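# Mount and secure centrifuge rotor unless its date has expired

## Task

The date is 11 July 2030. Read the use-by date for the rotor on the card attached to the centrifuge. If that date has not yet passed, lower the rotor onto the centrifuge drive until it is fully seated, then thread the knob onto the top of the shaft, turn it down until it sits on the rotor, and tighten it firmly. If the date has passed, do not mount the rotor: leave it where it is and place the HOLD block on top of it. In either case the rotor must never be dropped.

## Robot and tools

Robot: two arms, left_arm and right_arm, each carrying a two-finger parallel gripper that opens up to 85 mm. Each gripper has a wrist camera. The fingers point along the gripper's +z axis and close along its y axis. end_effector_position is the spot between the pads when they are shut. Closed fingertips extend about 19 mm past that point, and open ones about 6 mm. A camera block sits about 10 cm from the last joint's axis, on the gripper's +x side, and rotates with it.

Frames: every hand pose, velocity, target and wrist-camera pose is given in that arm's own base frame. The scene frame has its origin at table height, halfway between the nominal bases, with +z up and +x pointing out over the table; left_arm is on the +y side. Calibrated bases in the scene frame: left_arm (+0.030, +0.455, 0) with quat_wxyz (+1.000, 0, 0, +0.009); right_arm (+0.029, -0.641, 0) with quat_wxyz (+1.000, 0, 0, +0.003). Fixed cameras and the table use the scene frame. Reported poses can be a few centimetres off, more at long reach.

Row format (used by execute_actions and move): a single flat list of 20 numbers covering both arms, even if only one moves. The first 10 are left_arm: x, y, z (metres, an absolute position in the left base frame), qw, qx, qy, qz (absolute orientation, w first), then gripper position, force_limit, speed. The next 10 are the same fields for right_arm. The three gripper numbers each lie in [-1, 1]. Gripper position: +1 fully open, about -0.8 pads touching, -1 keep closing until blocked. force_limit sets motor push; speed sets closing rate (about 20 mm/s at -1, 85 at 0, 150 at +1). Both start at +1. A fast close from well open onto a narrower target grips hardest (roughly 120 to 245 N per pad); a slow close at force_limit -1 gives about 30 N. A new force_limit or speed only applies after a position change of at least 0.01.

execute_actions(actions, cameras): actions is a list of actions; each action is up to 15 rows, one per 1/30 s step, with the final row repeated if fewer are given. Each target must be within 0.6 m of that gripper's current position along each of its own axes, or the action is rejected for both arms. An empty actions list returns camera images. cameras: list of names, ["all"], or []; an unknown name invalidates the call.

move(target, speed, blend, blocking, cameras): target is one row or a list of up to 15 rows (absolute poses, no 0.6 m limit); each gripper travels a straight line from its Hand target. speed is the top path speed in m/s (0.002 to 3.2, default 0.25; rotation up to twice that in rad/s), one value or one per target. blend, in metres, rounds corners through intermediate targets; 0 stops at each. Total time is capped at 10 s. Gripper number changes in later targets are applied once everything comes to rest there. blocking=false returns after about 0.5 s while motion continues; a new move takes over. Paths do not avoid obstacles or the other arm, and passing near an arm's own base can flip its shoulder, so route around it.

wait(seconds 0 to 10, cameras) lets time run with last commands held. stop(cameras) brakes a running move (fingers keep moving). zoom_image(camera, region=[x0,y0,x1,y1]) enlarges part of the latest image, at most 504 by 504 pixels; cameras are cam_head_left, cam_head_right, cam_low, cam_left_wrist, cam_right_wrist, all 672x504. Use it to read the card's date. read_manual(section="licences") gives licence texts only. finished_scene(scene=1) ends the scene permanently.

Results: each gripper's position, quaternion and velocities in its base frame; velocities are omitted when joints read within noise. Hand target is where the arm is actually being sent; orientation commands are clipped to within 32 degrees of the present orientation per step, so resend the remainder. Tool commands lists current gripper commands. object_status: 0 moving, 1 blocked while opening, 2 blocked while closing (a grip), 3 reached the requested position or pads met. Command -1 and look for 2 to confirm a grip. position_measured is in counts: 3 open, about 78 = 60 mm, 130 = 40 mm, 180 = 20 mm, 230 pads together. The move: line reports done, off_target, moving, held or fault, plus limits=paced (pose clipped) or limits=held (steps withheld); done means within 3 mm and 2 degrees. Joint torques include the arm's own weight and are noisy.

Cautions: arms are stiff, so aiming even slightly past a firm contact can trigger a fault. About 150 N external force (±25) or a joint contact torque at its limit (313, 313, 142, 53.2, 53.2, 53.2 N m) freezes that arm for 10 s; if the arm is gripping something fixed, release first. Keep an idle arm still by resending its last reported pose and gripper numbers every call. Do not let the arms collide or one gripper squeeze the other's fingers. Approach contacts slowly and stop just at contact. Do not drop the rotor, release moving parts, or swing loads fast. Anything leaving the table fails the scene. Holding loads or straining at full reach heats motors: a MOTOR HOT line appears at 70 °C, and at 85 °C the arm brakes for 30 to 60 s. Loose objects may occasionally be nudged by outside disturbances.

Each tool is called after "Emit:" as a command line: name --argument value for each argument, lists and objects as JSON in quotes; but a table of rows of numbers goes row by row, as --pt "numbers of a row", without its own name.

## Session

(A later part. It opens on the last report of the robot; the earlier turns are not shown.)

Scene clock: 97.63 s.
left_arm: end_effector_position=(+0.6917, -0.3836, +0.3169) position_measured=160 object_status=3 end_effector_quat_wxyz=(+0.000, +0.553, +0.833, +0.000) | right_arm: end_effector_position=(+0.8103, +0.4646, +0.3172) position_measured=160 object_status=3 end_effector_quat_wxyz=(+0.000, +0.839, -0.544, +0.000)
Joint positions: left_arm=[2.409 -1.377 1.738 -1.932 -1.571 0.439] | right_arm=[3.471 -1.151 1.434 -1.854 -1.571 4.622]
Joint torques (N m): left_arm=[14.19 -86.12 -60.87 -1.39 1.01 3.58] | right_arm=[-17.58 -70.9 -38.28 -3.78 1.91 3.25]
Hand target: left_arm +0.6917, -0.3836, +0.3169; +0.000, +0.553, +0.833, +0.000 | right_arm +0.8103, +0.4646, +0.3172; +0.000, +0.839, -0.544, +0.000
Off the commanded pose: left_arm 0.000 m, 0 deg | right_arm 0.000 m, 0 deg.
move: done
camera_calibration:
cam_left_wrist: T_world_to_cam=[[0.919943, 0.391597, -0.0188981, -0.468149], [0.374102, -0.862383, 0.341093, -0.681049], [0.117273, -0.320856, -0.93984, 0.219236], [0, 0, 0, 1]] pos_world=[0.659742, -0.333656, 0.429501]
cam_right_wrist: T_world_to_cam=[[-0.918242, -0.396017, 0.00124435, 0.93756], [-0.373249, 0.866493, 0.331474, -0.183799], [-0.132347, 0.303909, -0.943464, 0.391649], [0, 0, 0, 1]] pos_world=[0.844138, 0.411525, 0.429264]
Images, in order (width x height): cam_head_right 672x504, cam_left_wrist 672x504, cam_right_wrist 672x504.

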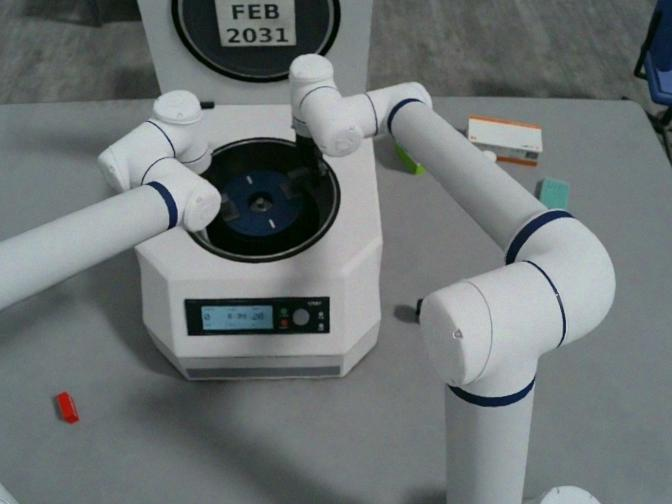

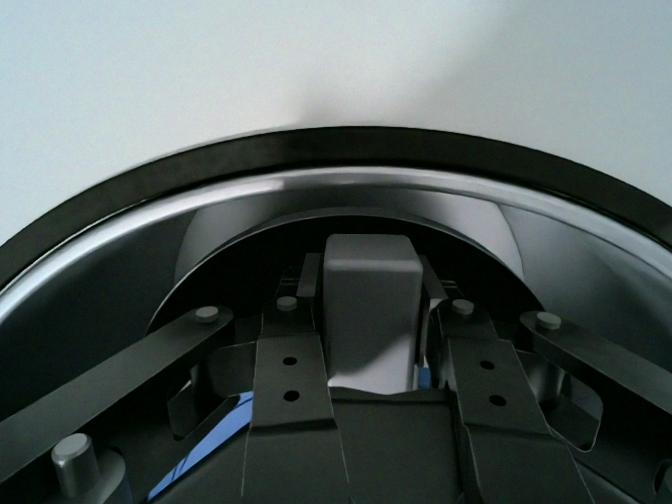

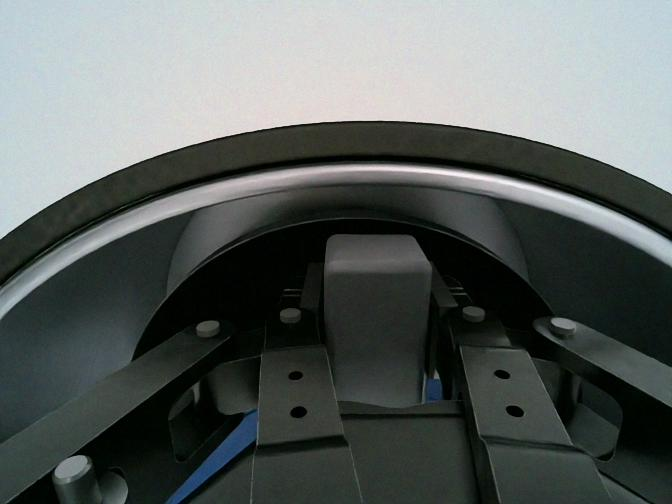

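Emit:
move --pt "0.6917 -0.3836 0.3169 0 0.5531 0.8331 0 -1 0.6 -1 0.8103 0.4646 0.3172 0 0.8389 -0.5443 0 -1 0.6 -1" --pt "0.6917 -0.3836 0.3409 0 0.5531 0.8331 0 -1 0.6 -1 0.8103 0.4646 0.3412 0 0.8389 -0.5443 0 -1 0.6 -1" --speed 0.03 --cameras '["cam_head_right","cam_left_wrist","cam_right_wrist"]'

Scene clock: 99.90 s.
left_arm: end_effector_position=(+0.6917, -0.3836, +0.3408) position_measured=172 object_status=2 end_effector_quat_wxyz=(+0.000, +0.553, +0.833, +0.000) | right_arm: end_effector_position=(+0.8103, +0.4646, +0.3410) position_measured=172 object_status=2 end_effector_quat_wxyz=(+0.000, +0.839, -0.544, +0.000)
Joint positions: left_arm=[2.409 -1.39 1.71 -1.891 -1.571 0.44] | right_arm=[3.471 -1.161 1.406 -1.816 -1.571 4.622]
Joint torques (N m): left_arm=[4.57 -175.53 -85.02 -5.07 1.73 -0.52] | right_arm=[-6.07 -95.48 -72.22 -3.03 -2.72 -0.23]
Hand target: left_arm +0.6917, -0.3836, +0.3409; +0.000, +0.553, +0.833, +0.000 | right_arm +0.8103, +0.4646, +0.3412; +0.000, +0.839, -0.544, +0.000
Off the commanded pose: left_arm 0.000 m, 0 deg | right_arm 0.000 m, 0 deg.
move: done
camera_calibration:
cam_left_wrist: T_world_to_cam=[[0.920037, 0.391375, -0.0189063, -0.467832], [0.3739, -0.862483, 0.341061, -0.689053], [0.117176, -0.320858, -0.939851, 0.241673], [0, 0, 0, 1]] pos_world=[0.659741, -0.333656, 0.453301]
cam_right_wrist: T_world_to_cam=[[-0.918291, -0.395903, 0.00128727, 0.937505], [-0.373128, 0.866544, 0.331475, -0.191812], [-0.132348, 0.303911, -0.943463, 0.414102], [0, 0, 0, 1]] pos_world=[0.844137, 0.411524, 0.453064]
Images, in order (width x height): cam_head_right 672x504, cam_left_wrist 672x504, cam_right_wrist 672x504.

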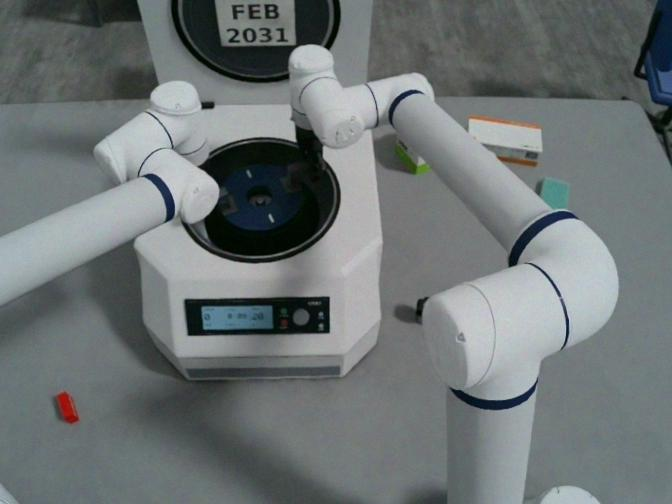

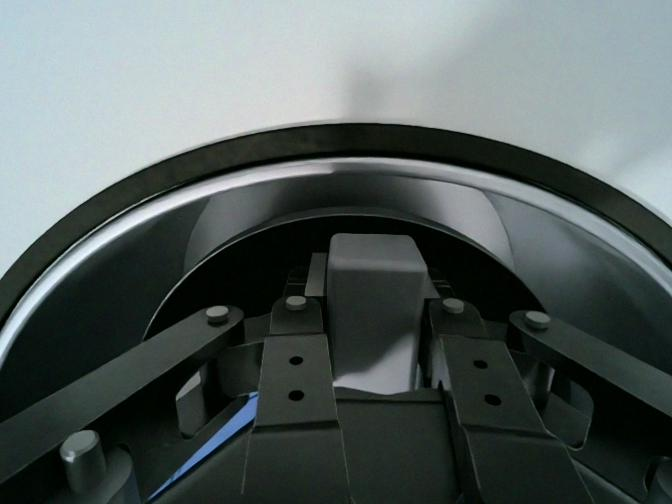

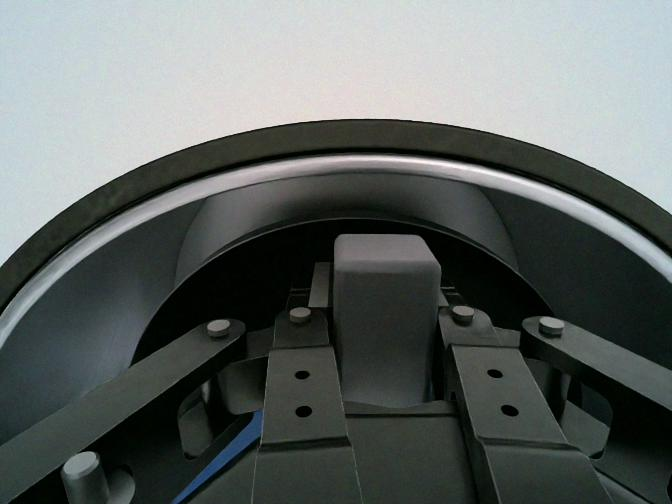

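Emit:
move --pt "0.6695 -0.3954 0.3409 0 0.4744 0.8803 0 -1 0.6 -1 0.8321 0.4770 0.3412 0 0.8851 -0.4653 0 -1 0.6 -1" --pt "0.6695 -0.3954 0.3269 0 0.4744 0.8803 0 -1 0.6 -1 0.8321 0.4770 0.3272 0 0.8851 -0.4653 0 -1 0.6 -1" --speed 0.02 --cameras '["cam_head_right"]'

Emit:
move --target '[0.6695,-0.3954,0.3244,0,0.4744,0.8803,0,-1,0.6,-1,0.8321,0.4770,0.3247,0,0.8851,-0.4653,0,-1,0.6,-1]' --speed 0.01

Emit:
move --target '[0.6695,-0.3954,0.3229,0,0.4744,0.8803,0,-1,0.6,-1,0.8321,0.4770,0.3232,0,0.8851,-0.4653,0,-1,0.6,-1]' --speed 0.01

Emit:
move --target '[0.6695,-0.3954,0.3214,0,0.4744,0.8803,0,-1,0.6,-1,0.8321,0.4770,0.3217,0,0.8851,-0.4653,0,-1,0.6,-1]' --speed 0.01

Scene clock: 105.80 s.
left_arm: end_effector_position=(+0.6695, -0.3954, +0.3270) position_measured=172 object_status=2 end_effector_quat_wxyz=(+0.000, +0.474, +0.880, +0.000) | right_arm: end_effector_position=(+0.8321, +0.4770, +0.3273) position_measured=172 object_status=2 end_effector_quat_wxyz=(+0.000, +0.885, -0.465, +0.000)
Joint positions: left_arm=[2.378 -1.404 1.752 -1.919 -1.571 0.225] | right_arm=[3.476 -1.114 1.362 -1.819 -1.571 4.444]
Joint torques (N m): left_arm=[-16.28 -121.08 -74.86 -19.65 0.27 -2.33] | right_arm=[18.64 -79.93 -56.44 -5.31 1.88 -3.78]
Hand target: left_arm +0.6695, -0.3954, +0.3269; +0.000, +0.474, +0.880, +0.000 | right_arm +0.8321, +0.4770, +0.3272; +0.000, +0.885, -0.465, +0.000
Off the commanded pose: left_arm 0.000 m, 0 deg | right_arm 0.000 m, 0 deg.
move: done
Images, in order (width x height): cam_head_right 672x504.

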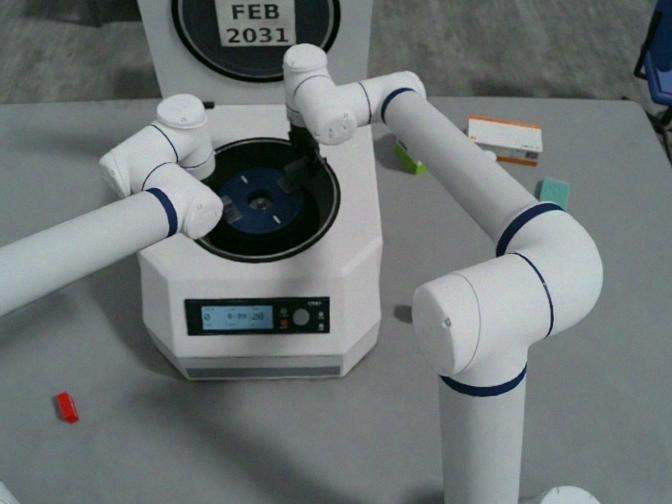

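Scene clock: 106.50 s.
left_arm: end_effector_position=(+0.6695, -0.3954, +0.3245) position_measured=172 object_status=2 end_effector_quat_wxyz=(+0.000, +0.474, +0.880, +0.000) | right_arm: end_effector_position=(+0.8321, +0.4770, +0.3248) position_measured=172 object_status=2 end_effector_quat_wxyz=(+0.000, +0.885, -0.465, +0.000)
Joint positions: left_arm=[2.378 -1.402 1.755 -1.923 -1.571 0.225] | right_arm=[3.476 -1.113 1.365 -1.823 -1.571 4.444]
Joint torques (N m): left_arm=[-15.35 -121.58 -75.25 -19.67 1.11 -2.1] | right_arm=[15.45 -80.94 -56.1 -4.81 0.61 -3.87]
Hand target: left_arm +0.6695, -0.3954, +0.3244; +0.000, +0.474, +0.880, +0.000 | right_arm +0.8321, +0.4770, +0.3247; +0.000, +0.885, -0.465, +0.000
Off the commanded pose: left_arm 0.000 m, 0 deg | right_arm 0.000 m, 0 deg.
move: done

Scene clock: 107.20 s.
left_arm: end_effector_position=(+0.6695, -0.3954, +0.3230) position_measured=172 object_status=2 end_effector_quat_wxyz=(+0.000, +0.474, +0.880, +0.000) | right_arm: end_effector_position=(+0.8321, +0.4770, +0.3233) position_measured=172 object_status=2 end_effector_quat_wxyz=(+0.000, +0.885, -0.465, +0.000)
Joint positions: left_arm=[2.378 -1.401 1.757 -1.926 -1.571 0.225] | right_arm=[3.476 -1.113 1.367 -1.825 -1.571 4.444]
Joint torques (N m): left_arm=[-13.65 -120.7 -73.97 -19.91 1.17 -1.86] | right_arm=[13.99 -78.22 -55.45 -5.13 0.52 -3.6]
Hand target: left_arm +0.6695, -0.3954, +0.3229; +0.000, +0.474, +0.880, +0.000 | right_arm +0.8321, +0.4770, +0.3232; +0.000, +0.885, -0.465, +0.000
Off the commanded pose: left_arm 0.000 m, 0 deg | right_arm 0.000 m, 0 deg.
move: done

Scene clock: 107.90 s.
left_arm: end_effector_position=(+0.6695, -0.3954, +0.3217) position_measured=172 object_status=2 end_effector_quat_wxyz=(+0.000, +0.474, +0.880, +0.000) | right_arm: end_effector_position=(+0.8322, +0.4770, +0.3220) position_measured=172 object_status=2 end_effector_quat_wxyz=(+0.000, +0.885, -0.465, +0.000)
Joint positions: left_arm=[2.378 -1.401 1.758 -1.929 -1.571 0.225] | right_arm=[3.476 -1.112 1.369 -1.828 -1.571 4.444]
Joint torques (N m): left_arm=[-12.48 -38.28 -40.23 -17.25 1.11 -1.61] | right_arm=[21.26 -40.76 -23.14 -1.82 2.93 -3.7]
Hand target: left_arm +0.6695, -0.3954, +0.3214; +0.000, +0.474, +0.880, +0.000 | right_arm +0.8321, +0.4770, +0.3217; +0.000, +0.885, -0.465, +0.000
Off the commanded pose: left_arm 0.000 m, 0 deg | right_arm 0.000 m, 0 deg.
move: done

Emit:
move --pt "0.6695 -0.3954 0.3269 0 0.4744 0.8803 0 -1 0.6 -1 0.8321 0.4770 0.3272 0 0.8851 -0.4653 0 -1 0.6 -1" --pt "0.6917 -0.3836 0.3269 0 0.5531 0.8331 0 -1 0.6 -1 0.8103 0.4646 0.3272 0 0.8389 -0.5443 0 -1 0.6 -1" --pt "0.6917 -0.3836 0.3205 0 0.5531 0.8331 0 -1 0.6 -1 0.8103 0.4646 0.3208 0 0.8389 -0.5443 0 -1 0.6 -1" --speed '[0.02,0.03,0.01]'

Emit:
move --target '[0.6917,-0.3836,0.3185,0,0.5531,0.8331,0,-1,0.6,-1,0.8103,0.4646,0.3188,0,0.8389,-0.5443,0,-1,0.6,-1]' --speed 0.01

Emit:
move --target '[0.6917,-0.3836,0.3172,0,0.5531,0.8331,0,-1,0.6,-1,0.8103,0.4646,0.3175,0,0.8389,-0.5443,0,-1,0.6,-1]' --speed 0.01

Emit:
move --target '[0.6917,-0.3836,0.3167,0,0.5531,0.8331,0,-1,0.6,-1,0.8103,0.4646,0.3170,0,0.8389,-0.5443,0,-1,0.6,-1]' --speed 0.01

Scene clock: 112.93 s.
left_arm: end_effector_position=(+0.6918, -0.3837, +0.3213) position_measured=172 object_status=2 end_effector_quat_wxyz=(+0.000, +0.553, +0.833, +0.000) | right_arm: end_effector_position=(+0.8104, +0.4646, +0.3215) position_measured=172 object_status=2 end_effector_quat_wxyz=(+0.000, +0.839, -0.544, +0.000)
Joint positions: left_arm=[2.409 -1.379 1.733 -1.926 -1.571 0.439] | right_arm=[3.471 -1.153 1.429 -1.848 -1.571 4.622]
Joint torques (N m): left_arm=[7.7 -6.8 -16.14 -11.42 0.03 3.14] | right_arm=[-10.21 -33.95 -24.72 -3.35 -1.03 2.53]
Hand target: left_arm +0.6917, -0.3836, +0.3205; +0.000, +0.553, +0.833, +0.000 | right_arm +0.8103, +0.4646, +0.3208; +0.000, +0.839, -0.544, +0.000
Off the commanded pose: left_arm 0.001 m, 0 deg | right_arm 0.001 m, 0 deg.
move: done

Scene clock: 113.57 s.
left_arm: end_effector_position=(+0.6923, -0.3843, +0.3228) position_measured=172 object_status=2 end_effector_quat_wxyz=(+0.002, +0.553, +0.833, -0.001) | right_arm: end_effector_position=(+0.8105, +0.4644, +0.3193) position_measured=172 object_status=2 end_effector_quat_wxyz=(+0.000, +0.839, -0.544, +0.000)
Joint positions: left_arm=[2.409 -1.38 1.732 -1.928 -1.571 0.439] | right_arm=[3.471 -1.152 1.432 -1.851 -1.571 4.622]
Joint torques (N m): left_arm=[0.48 -105.08 -51.35 -5.47 0.56 0.68] | right_arm=[27.65 -1.13 7.5 0.91 4.69 2.69]
Hand target: left_arm +0.6924, -0.3843, +0.3228; +0.002, +0.553, +0.833, -0.001 | right_arm +0.8103, +0.4646, +0.3191; +0.000, +0.839, -0.544, +0.000
Tool commands: left_gripper/position=-1.0 left_gripper/force_limit=+0.6 left_gripper/speed=-1.0 right_gripper/position=-1.0 right_gripper/force_limit=+0.6 right_gripper/speed=-1.0
Off the commanded pose: left_arm 0.004 m, 0 deg | right_arm 0.001 m, 0 deg.
FORCE FAULT: contact force on the left arm reached its limit, and that arm stopped. The contact can be on any part of that arm, not only on its tool. That arm's remaining commands of this call were not run. That arm is still stopped at the end of this call. That arm stays stopped for about 10 more seconds. Until then a move that you send moves the other arm only, and its call returns only when the move has ended. Once the stop has ended, the next robot result says so. If the stop ends while you think or write, that arm runs what you send next. While its stop runs, that arm takes no new command, but its gripper still runs the gripper command that each later call begins with. Until it ends, the stop uses up actions while you think or wait. An arm that is not stopped still takes commands.
move: fault (left_arm)

not run: an earlier result of this reply reported a stop or a fault. Calls in your next reply go to the robot.

not run: an earlier result of this reply reported a stop or a fault. Calls in your next reply go to the robot.

Emit:
move --target '[0.6924,-0.3843,0.3228,0.002,0.553,0.833,-0.001,-1,0.6,-1,0.8103,0.4646,0.3218,0,0.8389,-0.5443,0,-1,0.6,-1]' --speed 0.01 --cameras '["all"]'

Emit:
wait --seconds 9.5

Scene clock: 114.77 s.
left_arm: end_effector_position=(+0.6923, -0.3842, +0.3228) position_measured=172 object_status=2 end_effector_quat_wxyz=(+0.002, +0.553, +0.833, -0.001) | right_arm: end_effector_position=(+0.8102, +0.4646, +0.3213) position_measured=172 object_status=2 end_effector_quat_wxyz=(+0.000, +0.839, -0.544, +0.000)
Joint positions: left_arm=[2.409 -1.38 1.732 -1.927 -1.571 0.439] | right_arm=[3.471 -1.153 1.429 -1.847 -1.571 4.622]
Joint torques (N m): left_arm=[1.18 -104.46 -50.83 -7.17 0.55 0.78] | right_arm=[32.97 -67.23 -45.65 -0.37 4.95 2.55]
Hand target: left_arm +0.6924, -0.3843, +0.3228; +0.002, +0.553, +0.833, -0.001 | right_arm +0.8103, +0.4646, +0.3218; +0.000, +0.839, -0.544, +0.000
Tool commands: left_gripper/position=-1.0 left_gripper/force_limit=+0.6 left_gripper/speed=-1.0 right_gripper/position=-1.0 right_gripper/force_limit=+0.6 right_gripper/speed=-1.0
Off the commanded pose: right_arm 0.001 m, 0 deg.
FORCE FAULT, CONTINUED: the left arm was still stopped when this call began, by the force fault that an earlier result reported. Since the last result the stop counts as 1 of the actions that you can send in this scene. That arm ran no command of this call. That arm is still stopped at the end of this call. That arm stays stopped for about 9 more seconds. If the stop ends while you think or write, that arm runs what you send next. While its stop runs, that arm takes no new command, but its gripper still runs the gripper command that each later call begins with.
move: done (right_arm), not run (left_arm; its earlier fault stop)
camera_calibration:
cam_left_wrist: T_world_to_cam=[[0.920029, 0.391462, -0.0174538, -0.468883], [0.373002, -0.861254, 0.345124, -0.683872], [0.120071, -0.324035, -0.938395, 0.220875], [0, 0, 0, 1]] pos_world=[0.659951, -0.333867, 0.435105]
cam_right_wrist: T_world_to_cam=[[-0.918295, -0.395893, 0.00181908, 0.937205], [-0.372944, 0.866587, 0.331572, -0.185535], [-0.132843, 0.303802, -0.943428, 0.39595], [0, 0, 0, 1]] pos_world=[0.844036, 0.411524, 0.433364]

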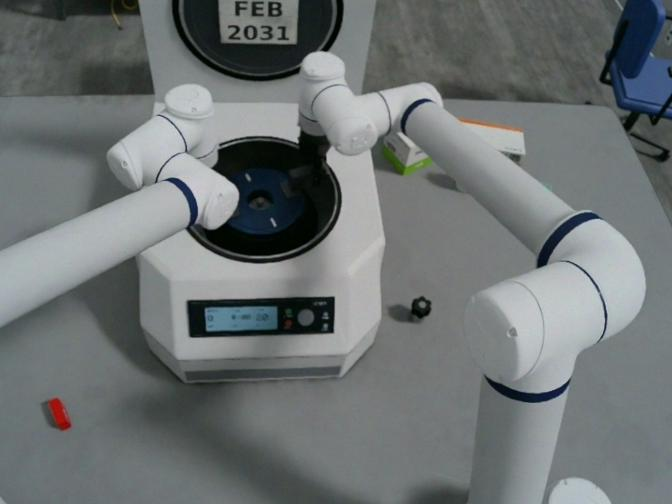

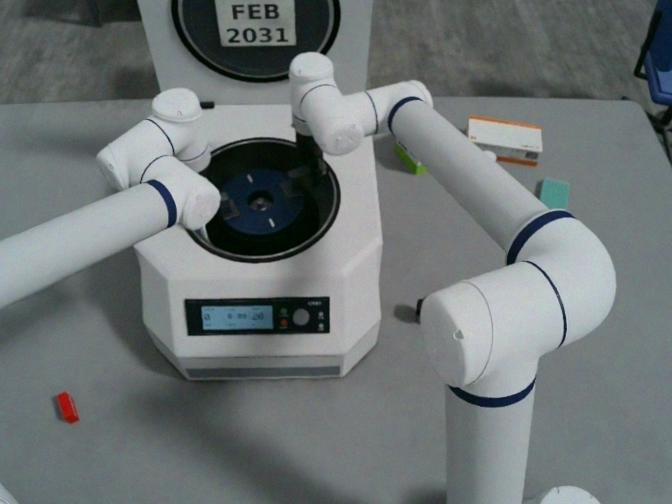

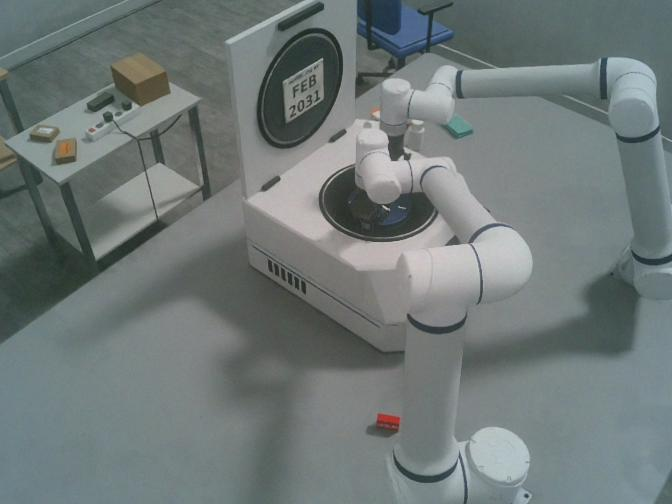

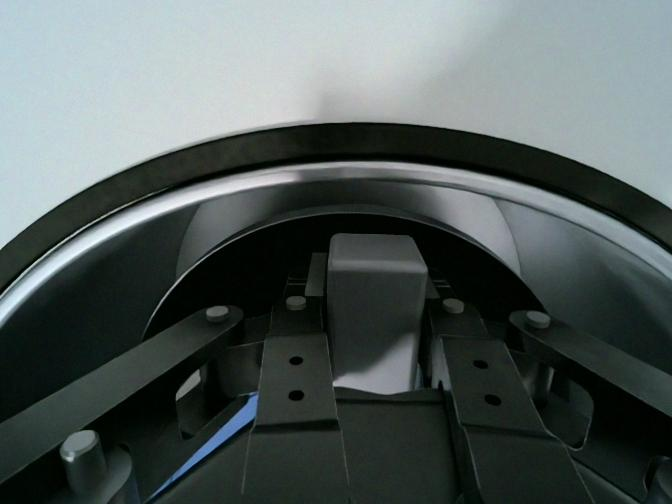

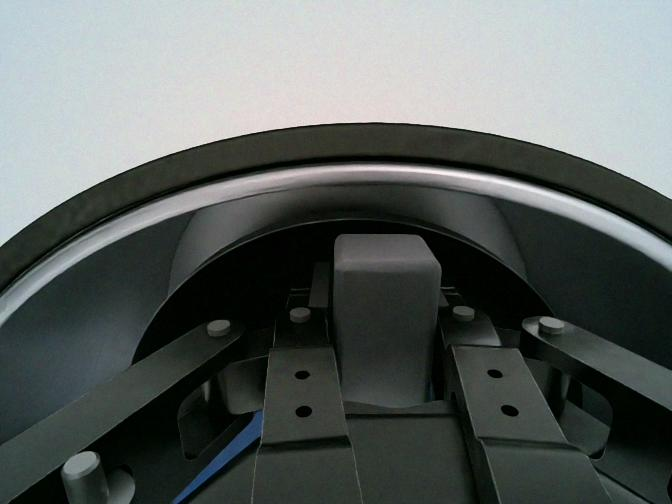

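Scene clock: 124.27 s.
left_arm: end_effector_position=(+0.6923, -0.3842, +0.3228) position_measured=172 object_status=2 end_effector_quat_wxyz=(+0.002, +0.553, +0.833, -0.001) | right_arm: end_effector_position=(+0.8103, +0.4646, +0.3218) position_measured=172 object_status=2 end_effector_quat_wxyz=(+0.000, +0.839, -0.544, +0.000)
Joint positions: left_arm=[2.409 -1.38 1.732 -1.927 -1.571 0.439] | right_arm=[3.471 -1.153 1.429 -1.847 -1.571 4.622]
Joint torques (N m): left_arm=[0.03 -105.44 -51.48 -7.54 0.58 0.88] | right_arm=[6.96 -74.54 -52.12 -3.21 0.3 0.12]
Hand target: left_arm +0.6923, -0.3842, +0.3228; +0.002, +0.553, +0.833, -0.001 | right_arm +0.8103, +0.4646, +0.3218; +0.000, +0.839, -0.544, +0.000
Tool commands: left_gripper/position=-1.0 left_gripper/force_limit=+0.6 left_gripper/speed=-1.0 right_gripper/position=-1.0 right_gripper/force_limit=+0.6 right_gripper/speed=-1.0
Off the commanded pose: right_arm 0.000 m, 0 deg.
FORCE FAULT, CONTINUED: the left arm's stop, for the force fault that an earlier result reported, is over. The rest of the stop counts as 18 of the actions that you can send in this scene. That arm's target is now where it stood when the stop ended, not its last command. That arm accepts commands again.
wait: 9.50 s; at rest by 0.17 s

Emit:
move --pt "0.6917 -0.3836 0.3275 0 0.5531 0.8331 0 -1 0.6 -1 0.8103 0.4646 0.3275 0 0.8389 -0.5443 0 -1 0.6 -1" --pt "0.6889 -0.3848 0.3275 0 0.5436 0.8394 0 -1 0.6 -1 0.8132 0.4659 0.3275 0 0.8450 -0.5348 0 -1 0.6 -1" --pt "0.6889 -0.3848 0.3207 0 0.5436 0.8394 0 -1 0.6 -1 0.8132 0.4659 0.3210 0 0.8450 -0.5348 0 -1 0.6 -1" --speed '[0.02,0.02,0.01]'

Scene clock: 127.67 s.
left_arm: end_effector_position=(+0.6890, -0.3849, +0.3214) position_measured=172 object_status=2 end_effector_quat_wxyz=(+0.000, +0.544, +0.839, +0.000) | right_arm: end_effector_position=(+0.8133, +0.4660, +0.3217) position_measured=172 object_status=2 end_effector_quat_wxyz=(+0.000, +0.845, -0.535, +0.000)
Joint positions: left_arm=[2.405 -1.382 1.737 -1.926 -1.571 0.413] | right_arm=[3.471 -1.148 1.422 -1.846 -1.571 4.6]
Joint torques (N m): left_arm=[-9.73 -11.65 -19.52 -12.08 0.95 -2.38] | right_arm=[3.3 -39.63 -26.48 -3.26 -0.24 -4]
Hand target: left_arm +0.6889, -0.3848, +0.3207; +0.000, +0.544, +0.839, +0.000 | right_arm +0.8132, +0.4659, +0.3210; +0.000, +0.845, -0.535, +0.000
Off the commanded pose: left_arm 0.001 m, 0 deg | right_arm 0.001 m, 0 deg.
move: done

Emit:
move --pt "0.6889 -0.3848 0.3212 0 0.5436 0.8394 0 -1 0.6 -1 0.8132 0.4659 0.3215 0 0.8450 -0.5348 0 -1 0.6 -1" --pt "0.6715 -0.3941 0.3212 0 0.4821 0.8761 0 -1 0.6 -1 0.8302 0.4756 0.3215 0 0.8811 -0.4730 0 -1 0.6 -1" --speed '[0.01,0.01]'

Scene clock: 136.33 s.
left_arm: end_effector_position=(+0.6715, -0.3941, +0.3212) position_measured=172 object_status=2 end_effector_quat_wxyz=(+0.000, +0.482, +0.876, +0.000) | right_arm: end_effector_position=(+0.8302, +0.4756, +0.3215) position_measured=172 object_status=2 end_effector_quat_wxyz=(+0.000, +0.881, -0.473, +0.000)
Joint positions: left_arm=[2.381 -1.399 1.757 -1.929 -1.571 0.246] | right_arm=[3.475 -1.116 1.375 -1.83 -1.571 4.461]
Joint torques (N m): left_arm=[-22.62 -35.57 -17.26 -14.83 -1.02 -2.23] | right_arm=[36.52 -32.49 -32.73 0.98 5.46 -3.72]
Hand target: left_arm +0.6715, -0.3941, +0.3212; +0.000, +0.482, +0.876, +0.000 | right_arm +0.8302, +0.4756, +0.3215; +0.000, +0.881, -0.473, +0.000
Off the commanded pose: left_arm 0.000 m, 0 deg | right_arm 0.000 m, 0 deg.
move: done

Emit:
move --pt "0.6715 -0.3941 0.3289 0 0.4821 0.8761 0 -1 0.6 -1 0.8302 0.4756 0.3292 0 0.8811 -0.4730 0 -1 0.6 -1" --pt "0.6778 -0.3909 0.34 0 0.5049 0.8632 0 -1 0.6 -1 0.8241 0.4718 0.34 0 0.8684 -0.4959 0 -1 0.6 -1" --pt "0.6778 -0.3909 0.472 0 0.5049 0.8632 0 -1 0.6 -1 0.8241 0.4718 0.472 0 0.8684 -0.4959 0 -1 0.6 -1" --speed '[0.02,0.03,0.08]' --cameras '["all"]'

Emit:
zoom_image --camera "cam_head_right" --region '[220, 210, 310, 260]'

Emit:
zoom_image --camera "cam_head_left" --region '[220, 210, 310, 260]'

Emit:
zoom_image --camera "cam_head_left" --region '[180, 110, 340, 270]'

Emit:
zoom_image --camera "cam_head_right" --region '[180, 110, 340, 270]'

Scene clock: 140.40 s.
left_arm: end_effector_position=(+0.6778, -0.3909, +0.4719) position_measured=172 object_status=2 end_effector_quat_wxyz=(+0.000, +0.505, +0.863, +0.000) | right_arm: end_effector_position=(+0.8241, +0.4718, +0.4719) position_measured=172 object_status=2 end_effector_quat_wxyz=(+0.000, +0.868, -0.496, +0.000)
Joint positions: left_arm=[2.39 -1.448 1.542 -1.665 -1.571 0.307] | right_arm=[3.474 -1.163 1.177 -1.585 -1.571 4.511]
Joint torques (N m): left_arm=[3.43 -157.63 -97.89 -14.39 -2.08 2.87] | right_arm=[23.84 -79.9 -74.74 -2.77 3.79 2.93]
Hand target: left_arm +0.6778, -0.3909, +0.4720; +0.000, +0.505, +0.863, +0.000 | right_arm +0.8241, +0.4718, +0.4720; +0.000, +0.868, -0.496, +0.000
Off the commanded pose: left_arm 0.000 m, 0 deg | right_arm 0.000 m, 0 deg.
move: done
camera_calibration:
cam_left_wrist: T_world_to_cam=[[0.869667, 0.493278, -0.0188879, -0.375772], [0.469373, -0.814461, 0.34109, -0.780755], [0.152869, -0.3055, -0.939841, 0.346006], [0, 0, 0, 1]] pos_world=[0.640368, -0.344829, 0.584401]
cam_right_wrist: T_world_to_cam=[[-0.867615, -0.497236, 0.00117103, 0.958878], [-0.468778, 0.81874, 0.331528, -0.134984], [-0.165807, 0.28709, -0.943445, 0.572727], [0, 0, 0, 1]] pos_world=[0.863621, 0.422881, 0.583964]

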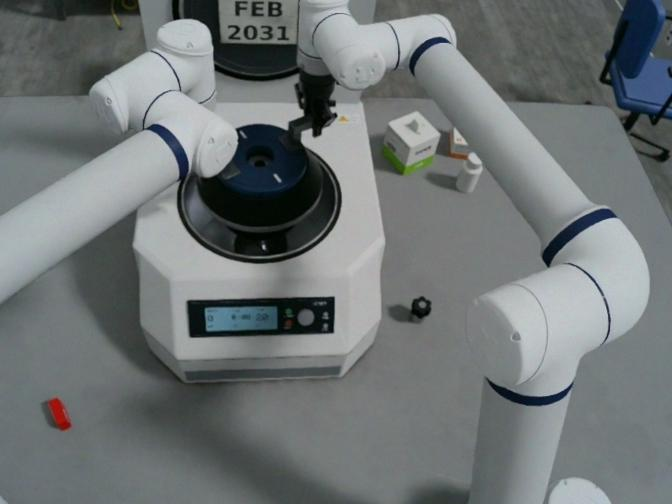

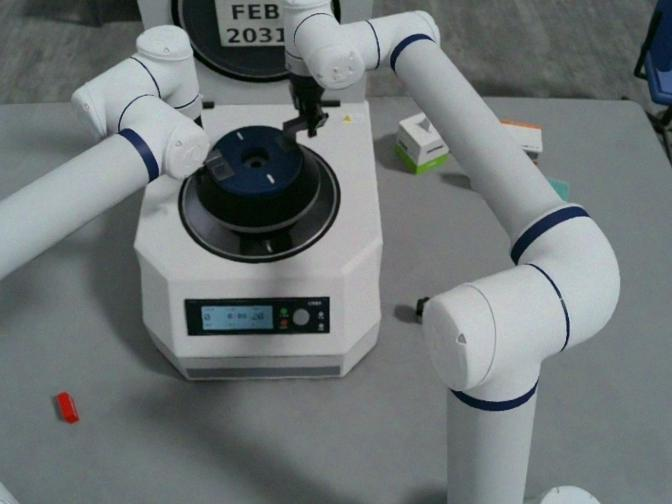

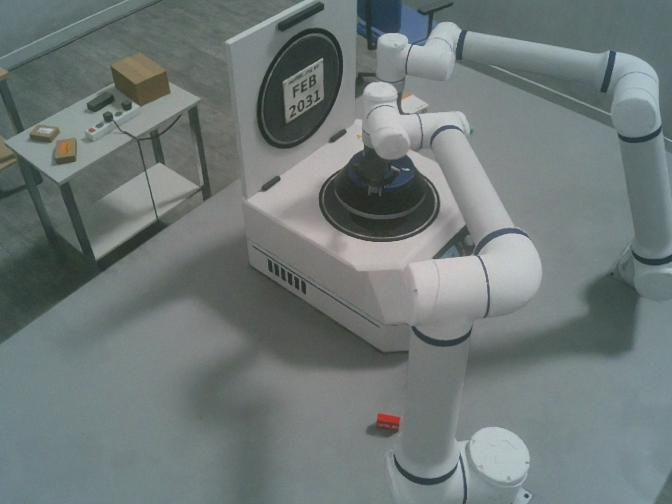

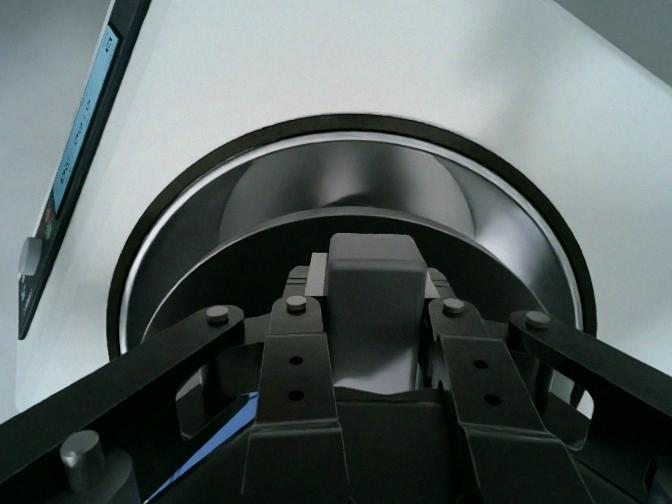

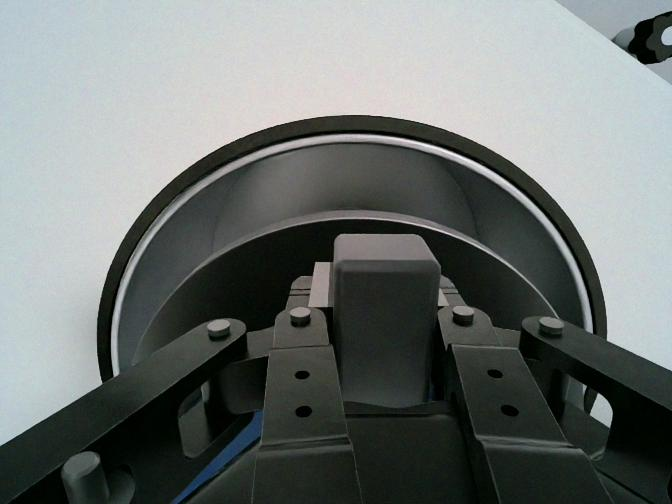

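Scaled by 5.600.

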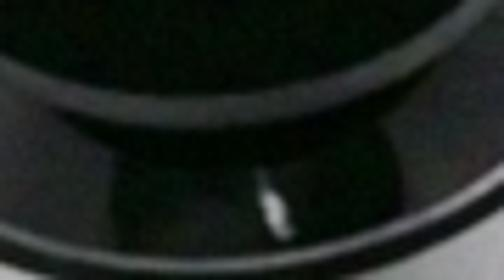

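Scaled by 5.600.

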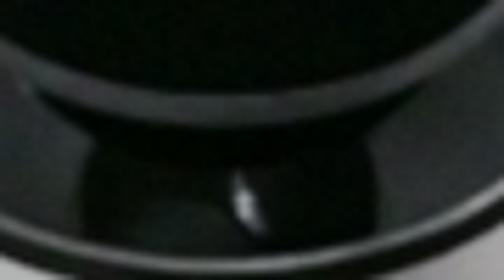

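Scaled by 3.150.

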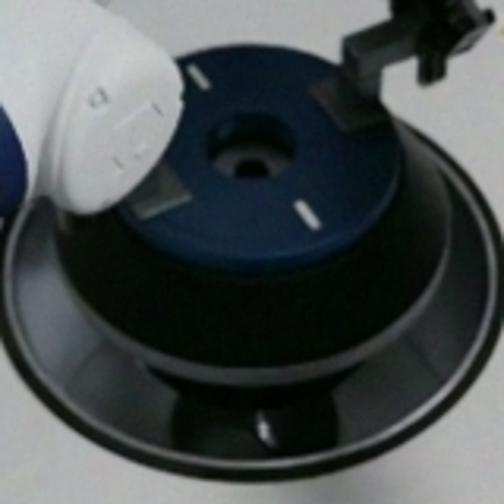

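Scaled by 3.150.

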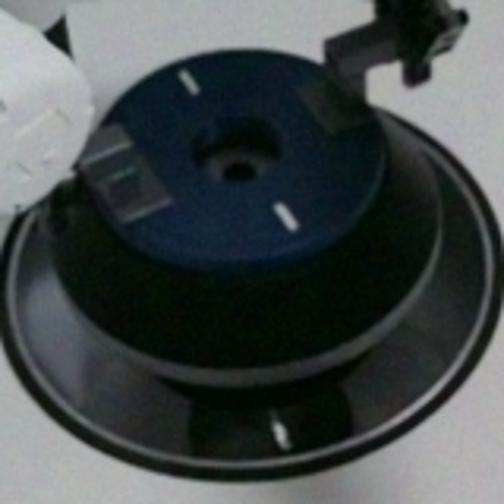

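Emit:
move --pt "0.6778 -0.3909 0.335 0 0.5049 0.8632 0 -1 0.6 -1 0.8241 0.4718 0.335 0 0.8684 -0.4959 0 -1 0.6 -1" --pt "0.6778 -0.3909 0.3208 0 0.5049 0.8632 0 -1 0.6 -1 0.8241 0.4718 0.3211 0 0.8684 -0.4959 0 -1 0.6 -1" --speed '[0.06,0.015]'

Scene clock: 144.47 s.
left_arm: end_effector_position=(+0.6778, -0.3909, +0.3209) position_measured=172 object_status=2 end_effector_quat_wxyz=(+0.000, +0.505, +0.863, +0.000) | right_arm: end_effector_position=(+0.8241, +0.4718, +0.3212) position_measured=172 object_status=2 end_effector_quat_wxyz=(+0.000, +0.868, -0.496, +0.000)
Joint positions: left_arm=[2.39 -1.392 1.75 -1.928 -1.571 0.307] | right_arm=[3.474 -1.127 1.393 -1.836 -1.571 4.511]
Joint torques (N m): left_arm=[-4.94 -120.44 -73.55 -19.55 0.59 0.83] | right_arm=[20.79 -80.75 -56.77 -5.07 2.17 0.64]
Hand target: left_arm +0.6778, -0.3909, +0.3208; +0.000, +0.505, +0.863, +0.000 | right_arm +0.8241, +0.4718, +0.3211; +0.000, +0.868, -0.496, +0.000
Off the commanded pose: left_arm 0.000 m, 0 deg | right_arm 0.000 m, 0 deg.
move: done

Emit:
move --target '[0.6778,-0.3909,0.3175,0,0.5049,0.8632,0,-1,0.6,-1,0.8241,0.4718,0.3178,0,0.8684,-0.4959,0,-1,0.6,-1]' --speed 0.01

Emit:
move --target '[0.6778,-0.3909,0.3167,0,0.5049,0.8632,0,-1,0.6,-1,0.8241,0.4718,0.3170,0,0.8684,-0.4959,0,-1,0.6,-1]' --speed 0.01

Scene clock: 145.37 s.
left_arm: end_effector_position=(+0.6778, -0.3909, +0.3177) position_measured=172 object_status=2 end_effector_quat_wxyz=(+0.000, +0.505, +0.863, +0.000) | right_arm: end_effector_position=(+0.8241, +0.4718, +0.3181) position_measured=172 object_status=2 end_effector_quat_wxyz=(+0.000, +0.868, -0.496, +0.000)
Joint positions: left_arm=[2.39 -1.391 1.753 -1.934 -1.571 0.307] | right_arm=[3.474 -1.126 1.396 -1.841 -1.571 4.511]
Joint torques (N m): left_arm=[-6.97 -104.86 -68.74 -19.91 0.14 0.33] | right_arm=[14.61 -70.86 -50.3 -4.67 1.86 0.4]
Hand target: left_arm +0.6778, -0.3909, +0.3175; +0.000, +0.505, +0.863, +0.000 | right_arm +0.8241, +0.4718, +0.3178; +0.000, +0.868, -0.496, +0.000
Off the commanded pose: left_arm 0.000 m, 0 deg | right_arm 0.000 m, 0 deg.
move: done

Scene clock: 146.07 s.
left_arm: end_effector_position=(+0.6778, -0.3909, +0.3169) position_measured=172 object_status=2 end_effector_quat_wxyz=(+0.000, +0.505, +0.863, +0.000) | right_arm: end_effector_position=(+0.8241, +0.4718, +0.3172) position_measured=172 object_status=2 end_effector_quat_wxyz=(+0.000, +0.868, -0.496, +0.000)
Joint positions: left_arm=[2.39 -1.39 1.755 -1.935 -1.571 0.307] | right_arm=[3.474 -1.126 1.397 -1.843 -1.571 4.511]
Joint torques (N m): left_arm=[-8.94 -37.3 -47 -21.73 -0.14 -0.09] | right_arm=[12.63 -45.34 -31.04 -3.12 1.84 -0.5]
Hand target: left_arm +0.6778, -0.3909, +0.3167; +0.000, +0.505, +0.863, +0.000 | right_arm +0.8241, +0.4718, +0.3170; +0.000, +0.868, -0.496, +0.000
Off the commanded pose: left_arm 0.000 m, 0 deg | right_arm 0.000 m, 0 deg.
move: done

Emit:
move --pt "0.6778 -0.3909 0.3169 0 0.5049 0.8632 0 0.1 0 -0.9 0.8241 0.4718 0.3172 0 0.8684 -0.4959 0 0.1 0 -0.9" --pt "0.6778 -0.3909 0.48 0 0.5049 0.8632 0 0.1 0 -0.9 0.8241 0.4718 0.48 0 0.8684 -0.4959 0 0.1 0 -0.9" --pt "0.35 -0.15 0.48 0 0.7071 0.7071 0 0.1 0 -0.9 0.587 0.242 0.42 0 0.7071 -0.7071 0 0.1 0 -0.9" --speed '[0.05,0.12,0.35]' --blend '[0,0.02,0]' --cameras '["all"]'

Emit:
zoom_image --camera "cam_head_left" --region '[180, 120, 350, 270]'

Scene clock: 150.70 s.
left_arm: end_effector_position=(+0.3501, -0.1501, +0.4800) position_measured=117 object_status=3 end_effector_quat_wxyz=(+0.000, +0.707, +0.707, +0.000) | right_arm: end_effector_position=(+0.5871, +0.2421, +0.4200) position_measured=117 object_status=3 end_effector_quat_wxyz=(+0.000, +0.707, -0.707, +0.000)
Joint positions: left_arm=[2.252 -2.174 2.072 -1.469 -1.571 0.681] | right_arm=[3.249 -1.684 1.871 -1.758 -1.571 4.82]
Joint torques (N m): left_arm=[-16.14 -22.6 -45.22 -1.31 1.49 -1.84] | right_arm=[-15.25 -34.17 -38.01 -3.88 2.03 3.34]
Hand target: left_arm +0.3500, -0.1500, +0.4800; +0.000, +0.707, +0.707, +0.000 | right_arm +0.5870, +0.2420, +0.4200; +0.000, +0.707, -0.707, +0.000
Off the commanded pose: left_arm 0.000 m, 0 deg | right_arm 0.000 m, 0 deg.
move: done
camera_calibration:
cam_left_wrist: T_world_to_cam=[[0.999813, 0.00375255, -0.0189556, -0.328401], [0.00999513, -0.93997, 0.341111, -0.291651], [-0.0165377, -0.341237, -0.939832, 0.531309], [0, 0, 0, 1]] pos_world=[0.340042, -0.0916085, 0.592601]
cam_right_wrist: T_world_to_cam=[[-0.999921, 0.0125361, 0.00125476, 0.593311], [0.0122432, 0.943383, 0.331478, -0.35333], [0.00297172, 0.331467, -0.943462, 0.440598], [0, 0, 0, 1]] pos_world=[0.596281, 0.179844, 0.532064]

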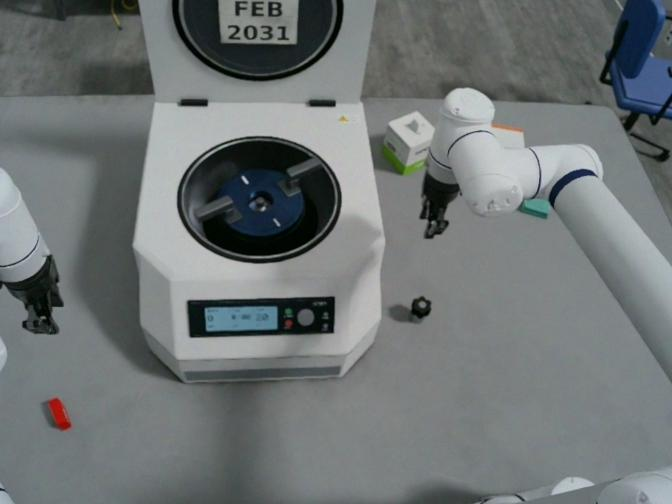

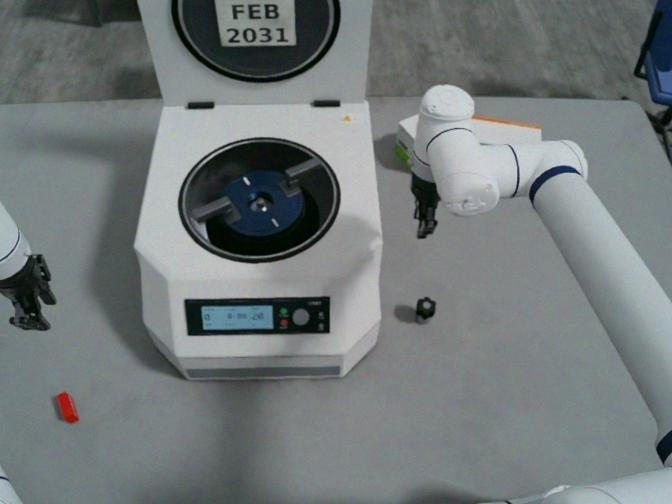

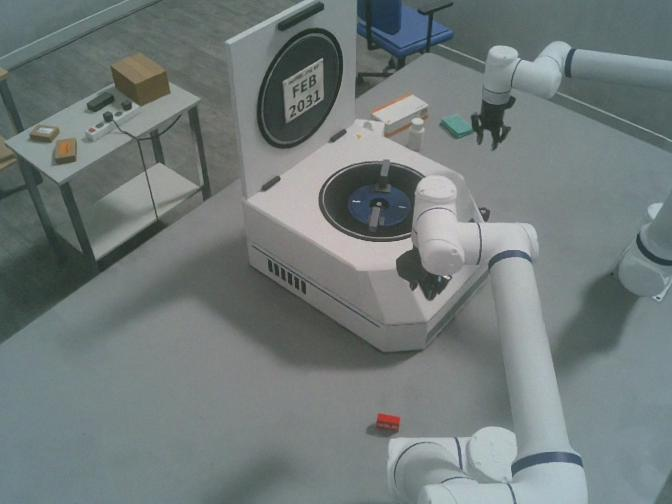

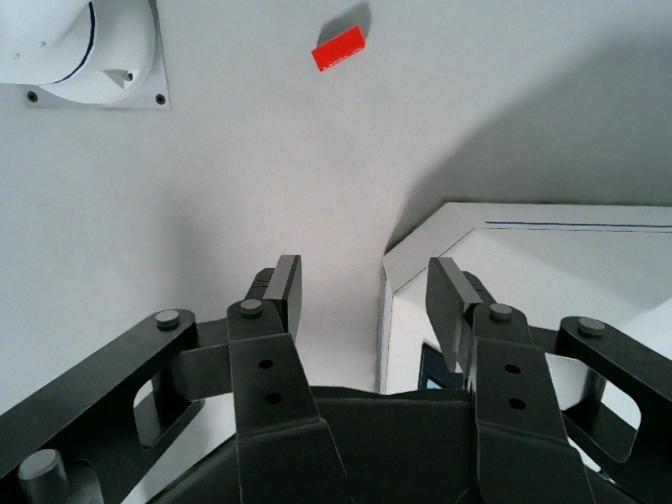

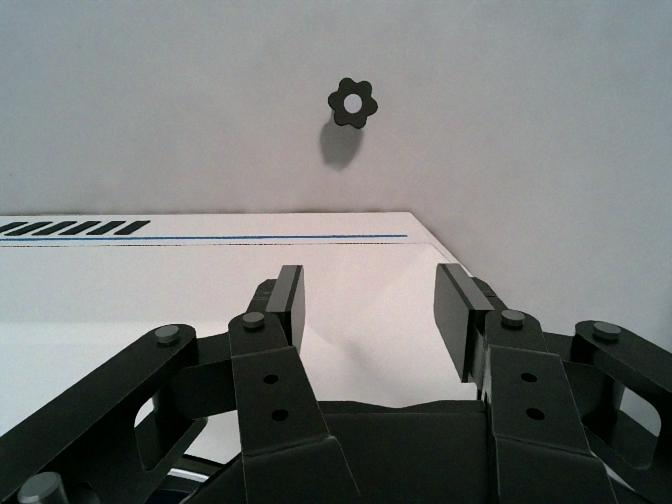

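Scaled by 2.965.

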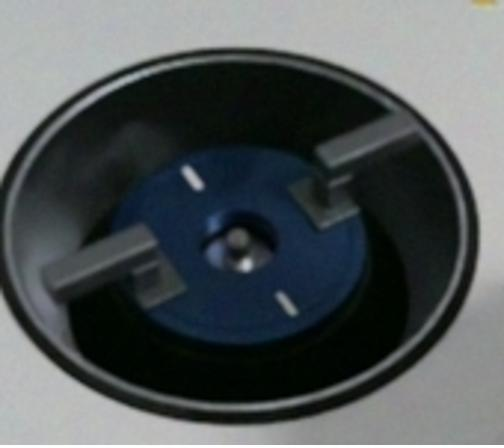

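Emit:
zoom_image --camera "cam_right_wrist" --region '[303, 53, 403, 153]'

Emit:
zoom_image --camera "cam_head_left" --region '[390, 280, 450, 340]'

Emit:
zoom_image --camera "cam_head_right" --region '[390, 280, 450, 340]'

Scaled by 5.040.

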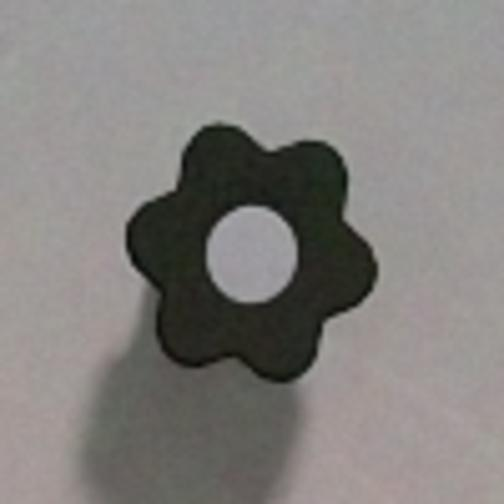

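Scaled by 8.400.

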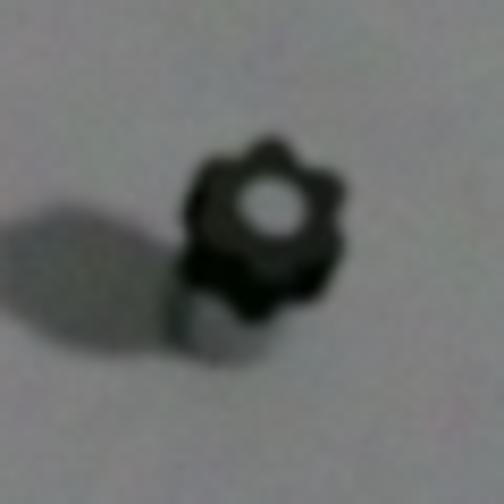

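Scaled by 8.400.

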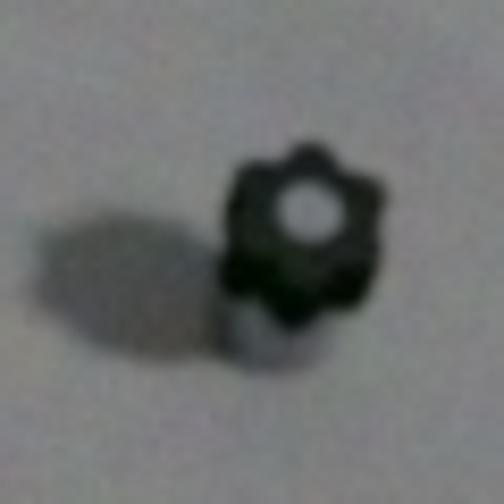

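Emit:
move --pt "0.35 -0.15 0.48 0 0.7071 0.7071 0 0.1 0 -0.9 0.585 0.22 0.36 0 0.7826 0.6225 0 1 0 0" --pt "0.35 -0.15 0.48 0 0.7071 0.7071 0 0.1 0 -0.9 0.58 0.20 0.28 0 -0.5299 0.8480 0 1 0 0" --pt "0.35 -0.15 0.48 0 0.7071 0.7071 0 0.1 0 -0.9 0.5757 0.1784 0.20 0 -0.8976 -0.4407 0 1 0 0" --speed 1.0 --blend '[0.02,0.02,0]' --cameras '["cam_right_wrist","cam_head_left"]'

Scene clock: 157.60 s.
left_arm: end_effector_position=(+0.3500, -0.1500, +0.4800) position_measured=117 object_status=3 end_effector_quat_wxyz=(+0.000, +0.707, +0.707, +0.000) | right_arm: end_effector_position=(+0.5757, +0.1784, +0.2000) position_measured=3 object_status=3 end_effector_quat_wxyz=(+0.000, +0.898, +0.441, +0.000)
Joint positions: left_arm=[2.252 -2.174 2.072 -1.468 -1.571 0.681] | right_arm=[3.143 -1.583 2.2 -2.188 -1.571 -4.053]
Joint torques (N m): left_arm=[-15.67 -22.47 -45.1 -1.5 1.77 -2.04] | right_arm=[-15.79 -19.63 -30.63 -3.8 2.33 -3.99]
Hand target: left_arm +0.3500, -0.1500, +0.4800; +0.000, +0.707, +0.707, +0.000 | right_arm +0.5757, +0.1784, +0.2000; +0.000, +0.898, +0.441, +0.000
Off the commanded pose: left_arm 0.000 m, 0 deg | right_arm 0.000 m, 0 deg.
move: done
camera_calibration:
cam_right_wrist: T_world_to_cam=[[0.783349, -0.621581, 0.00122411, -0.33045], [-0.586745, -0.738794, 0.331532, 0.424759], [-0.205169, -0.260424, -0.943443, 0.479606], [0, 0, 0, 1]] pos_world=[0.606483, 0.233309, 0.312064]
Images, in order (width x height): cam_head_left 672x504, cam_right_wrist 672x504.

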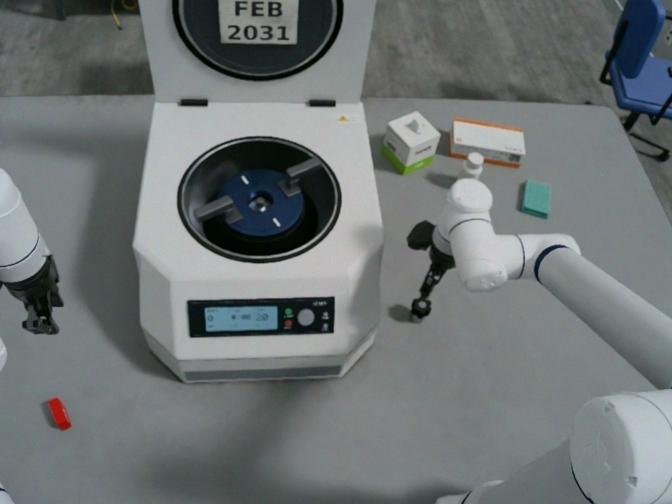

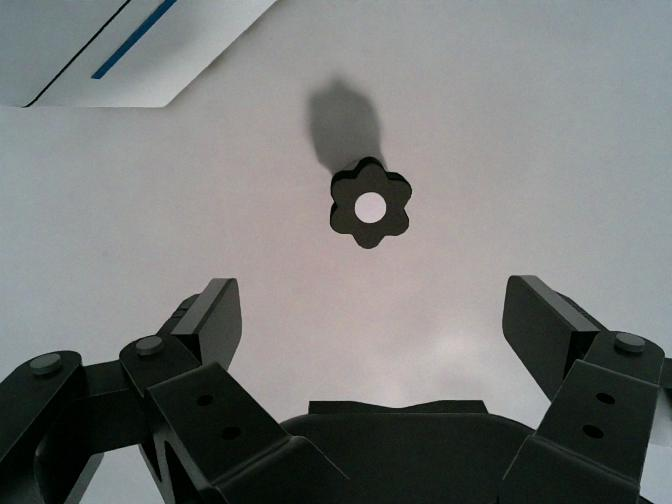

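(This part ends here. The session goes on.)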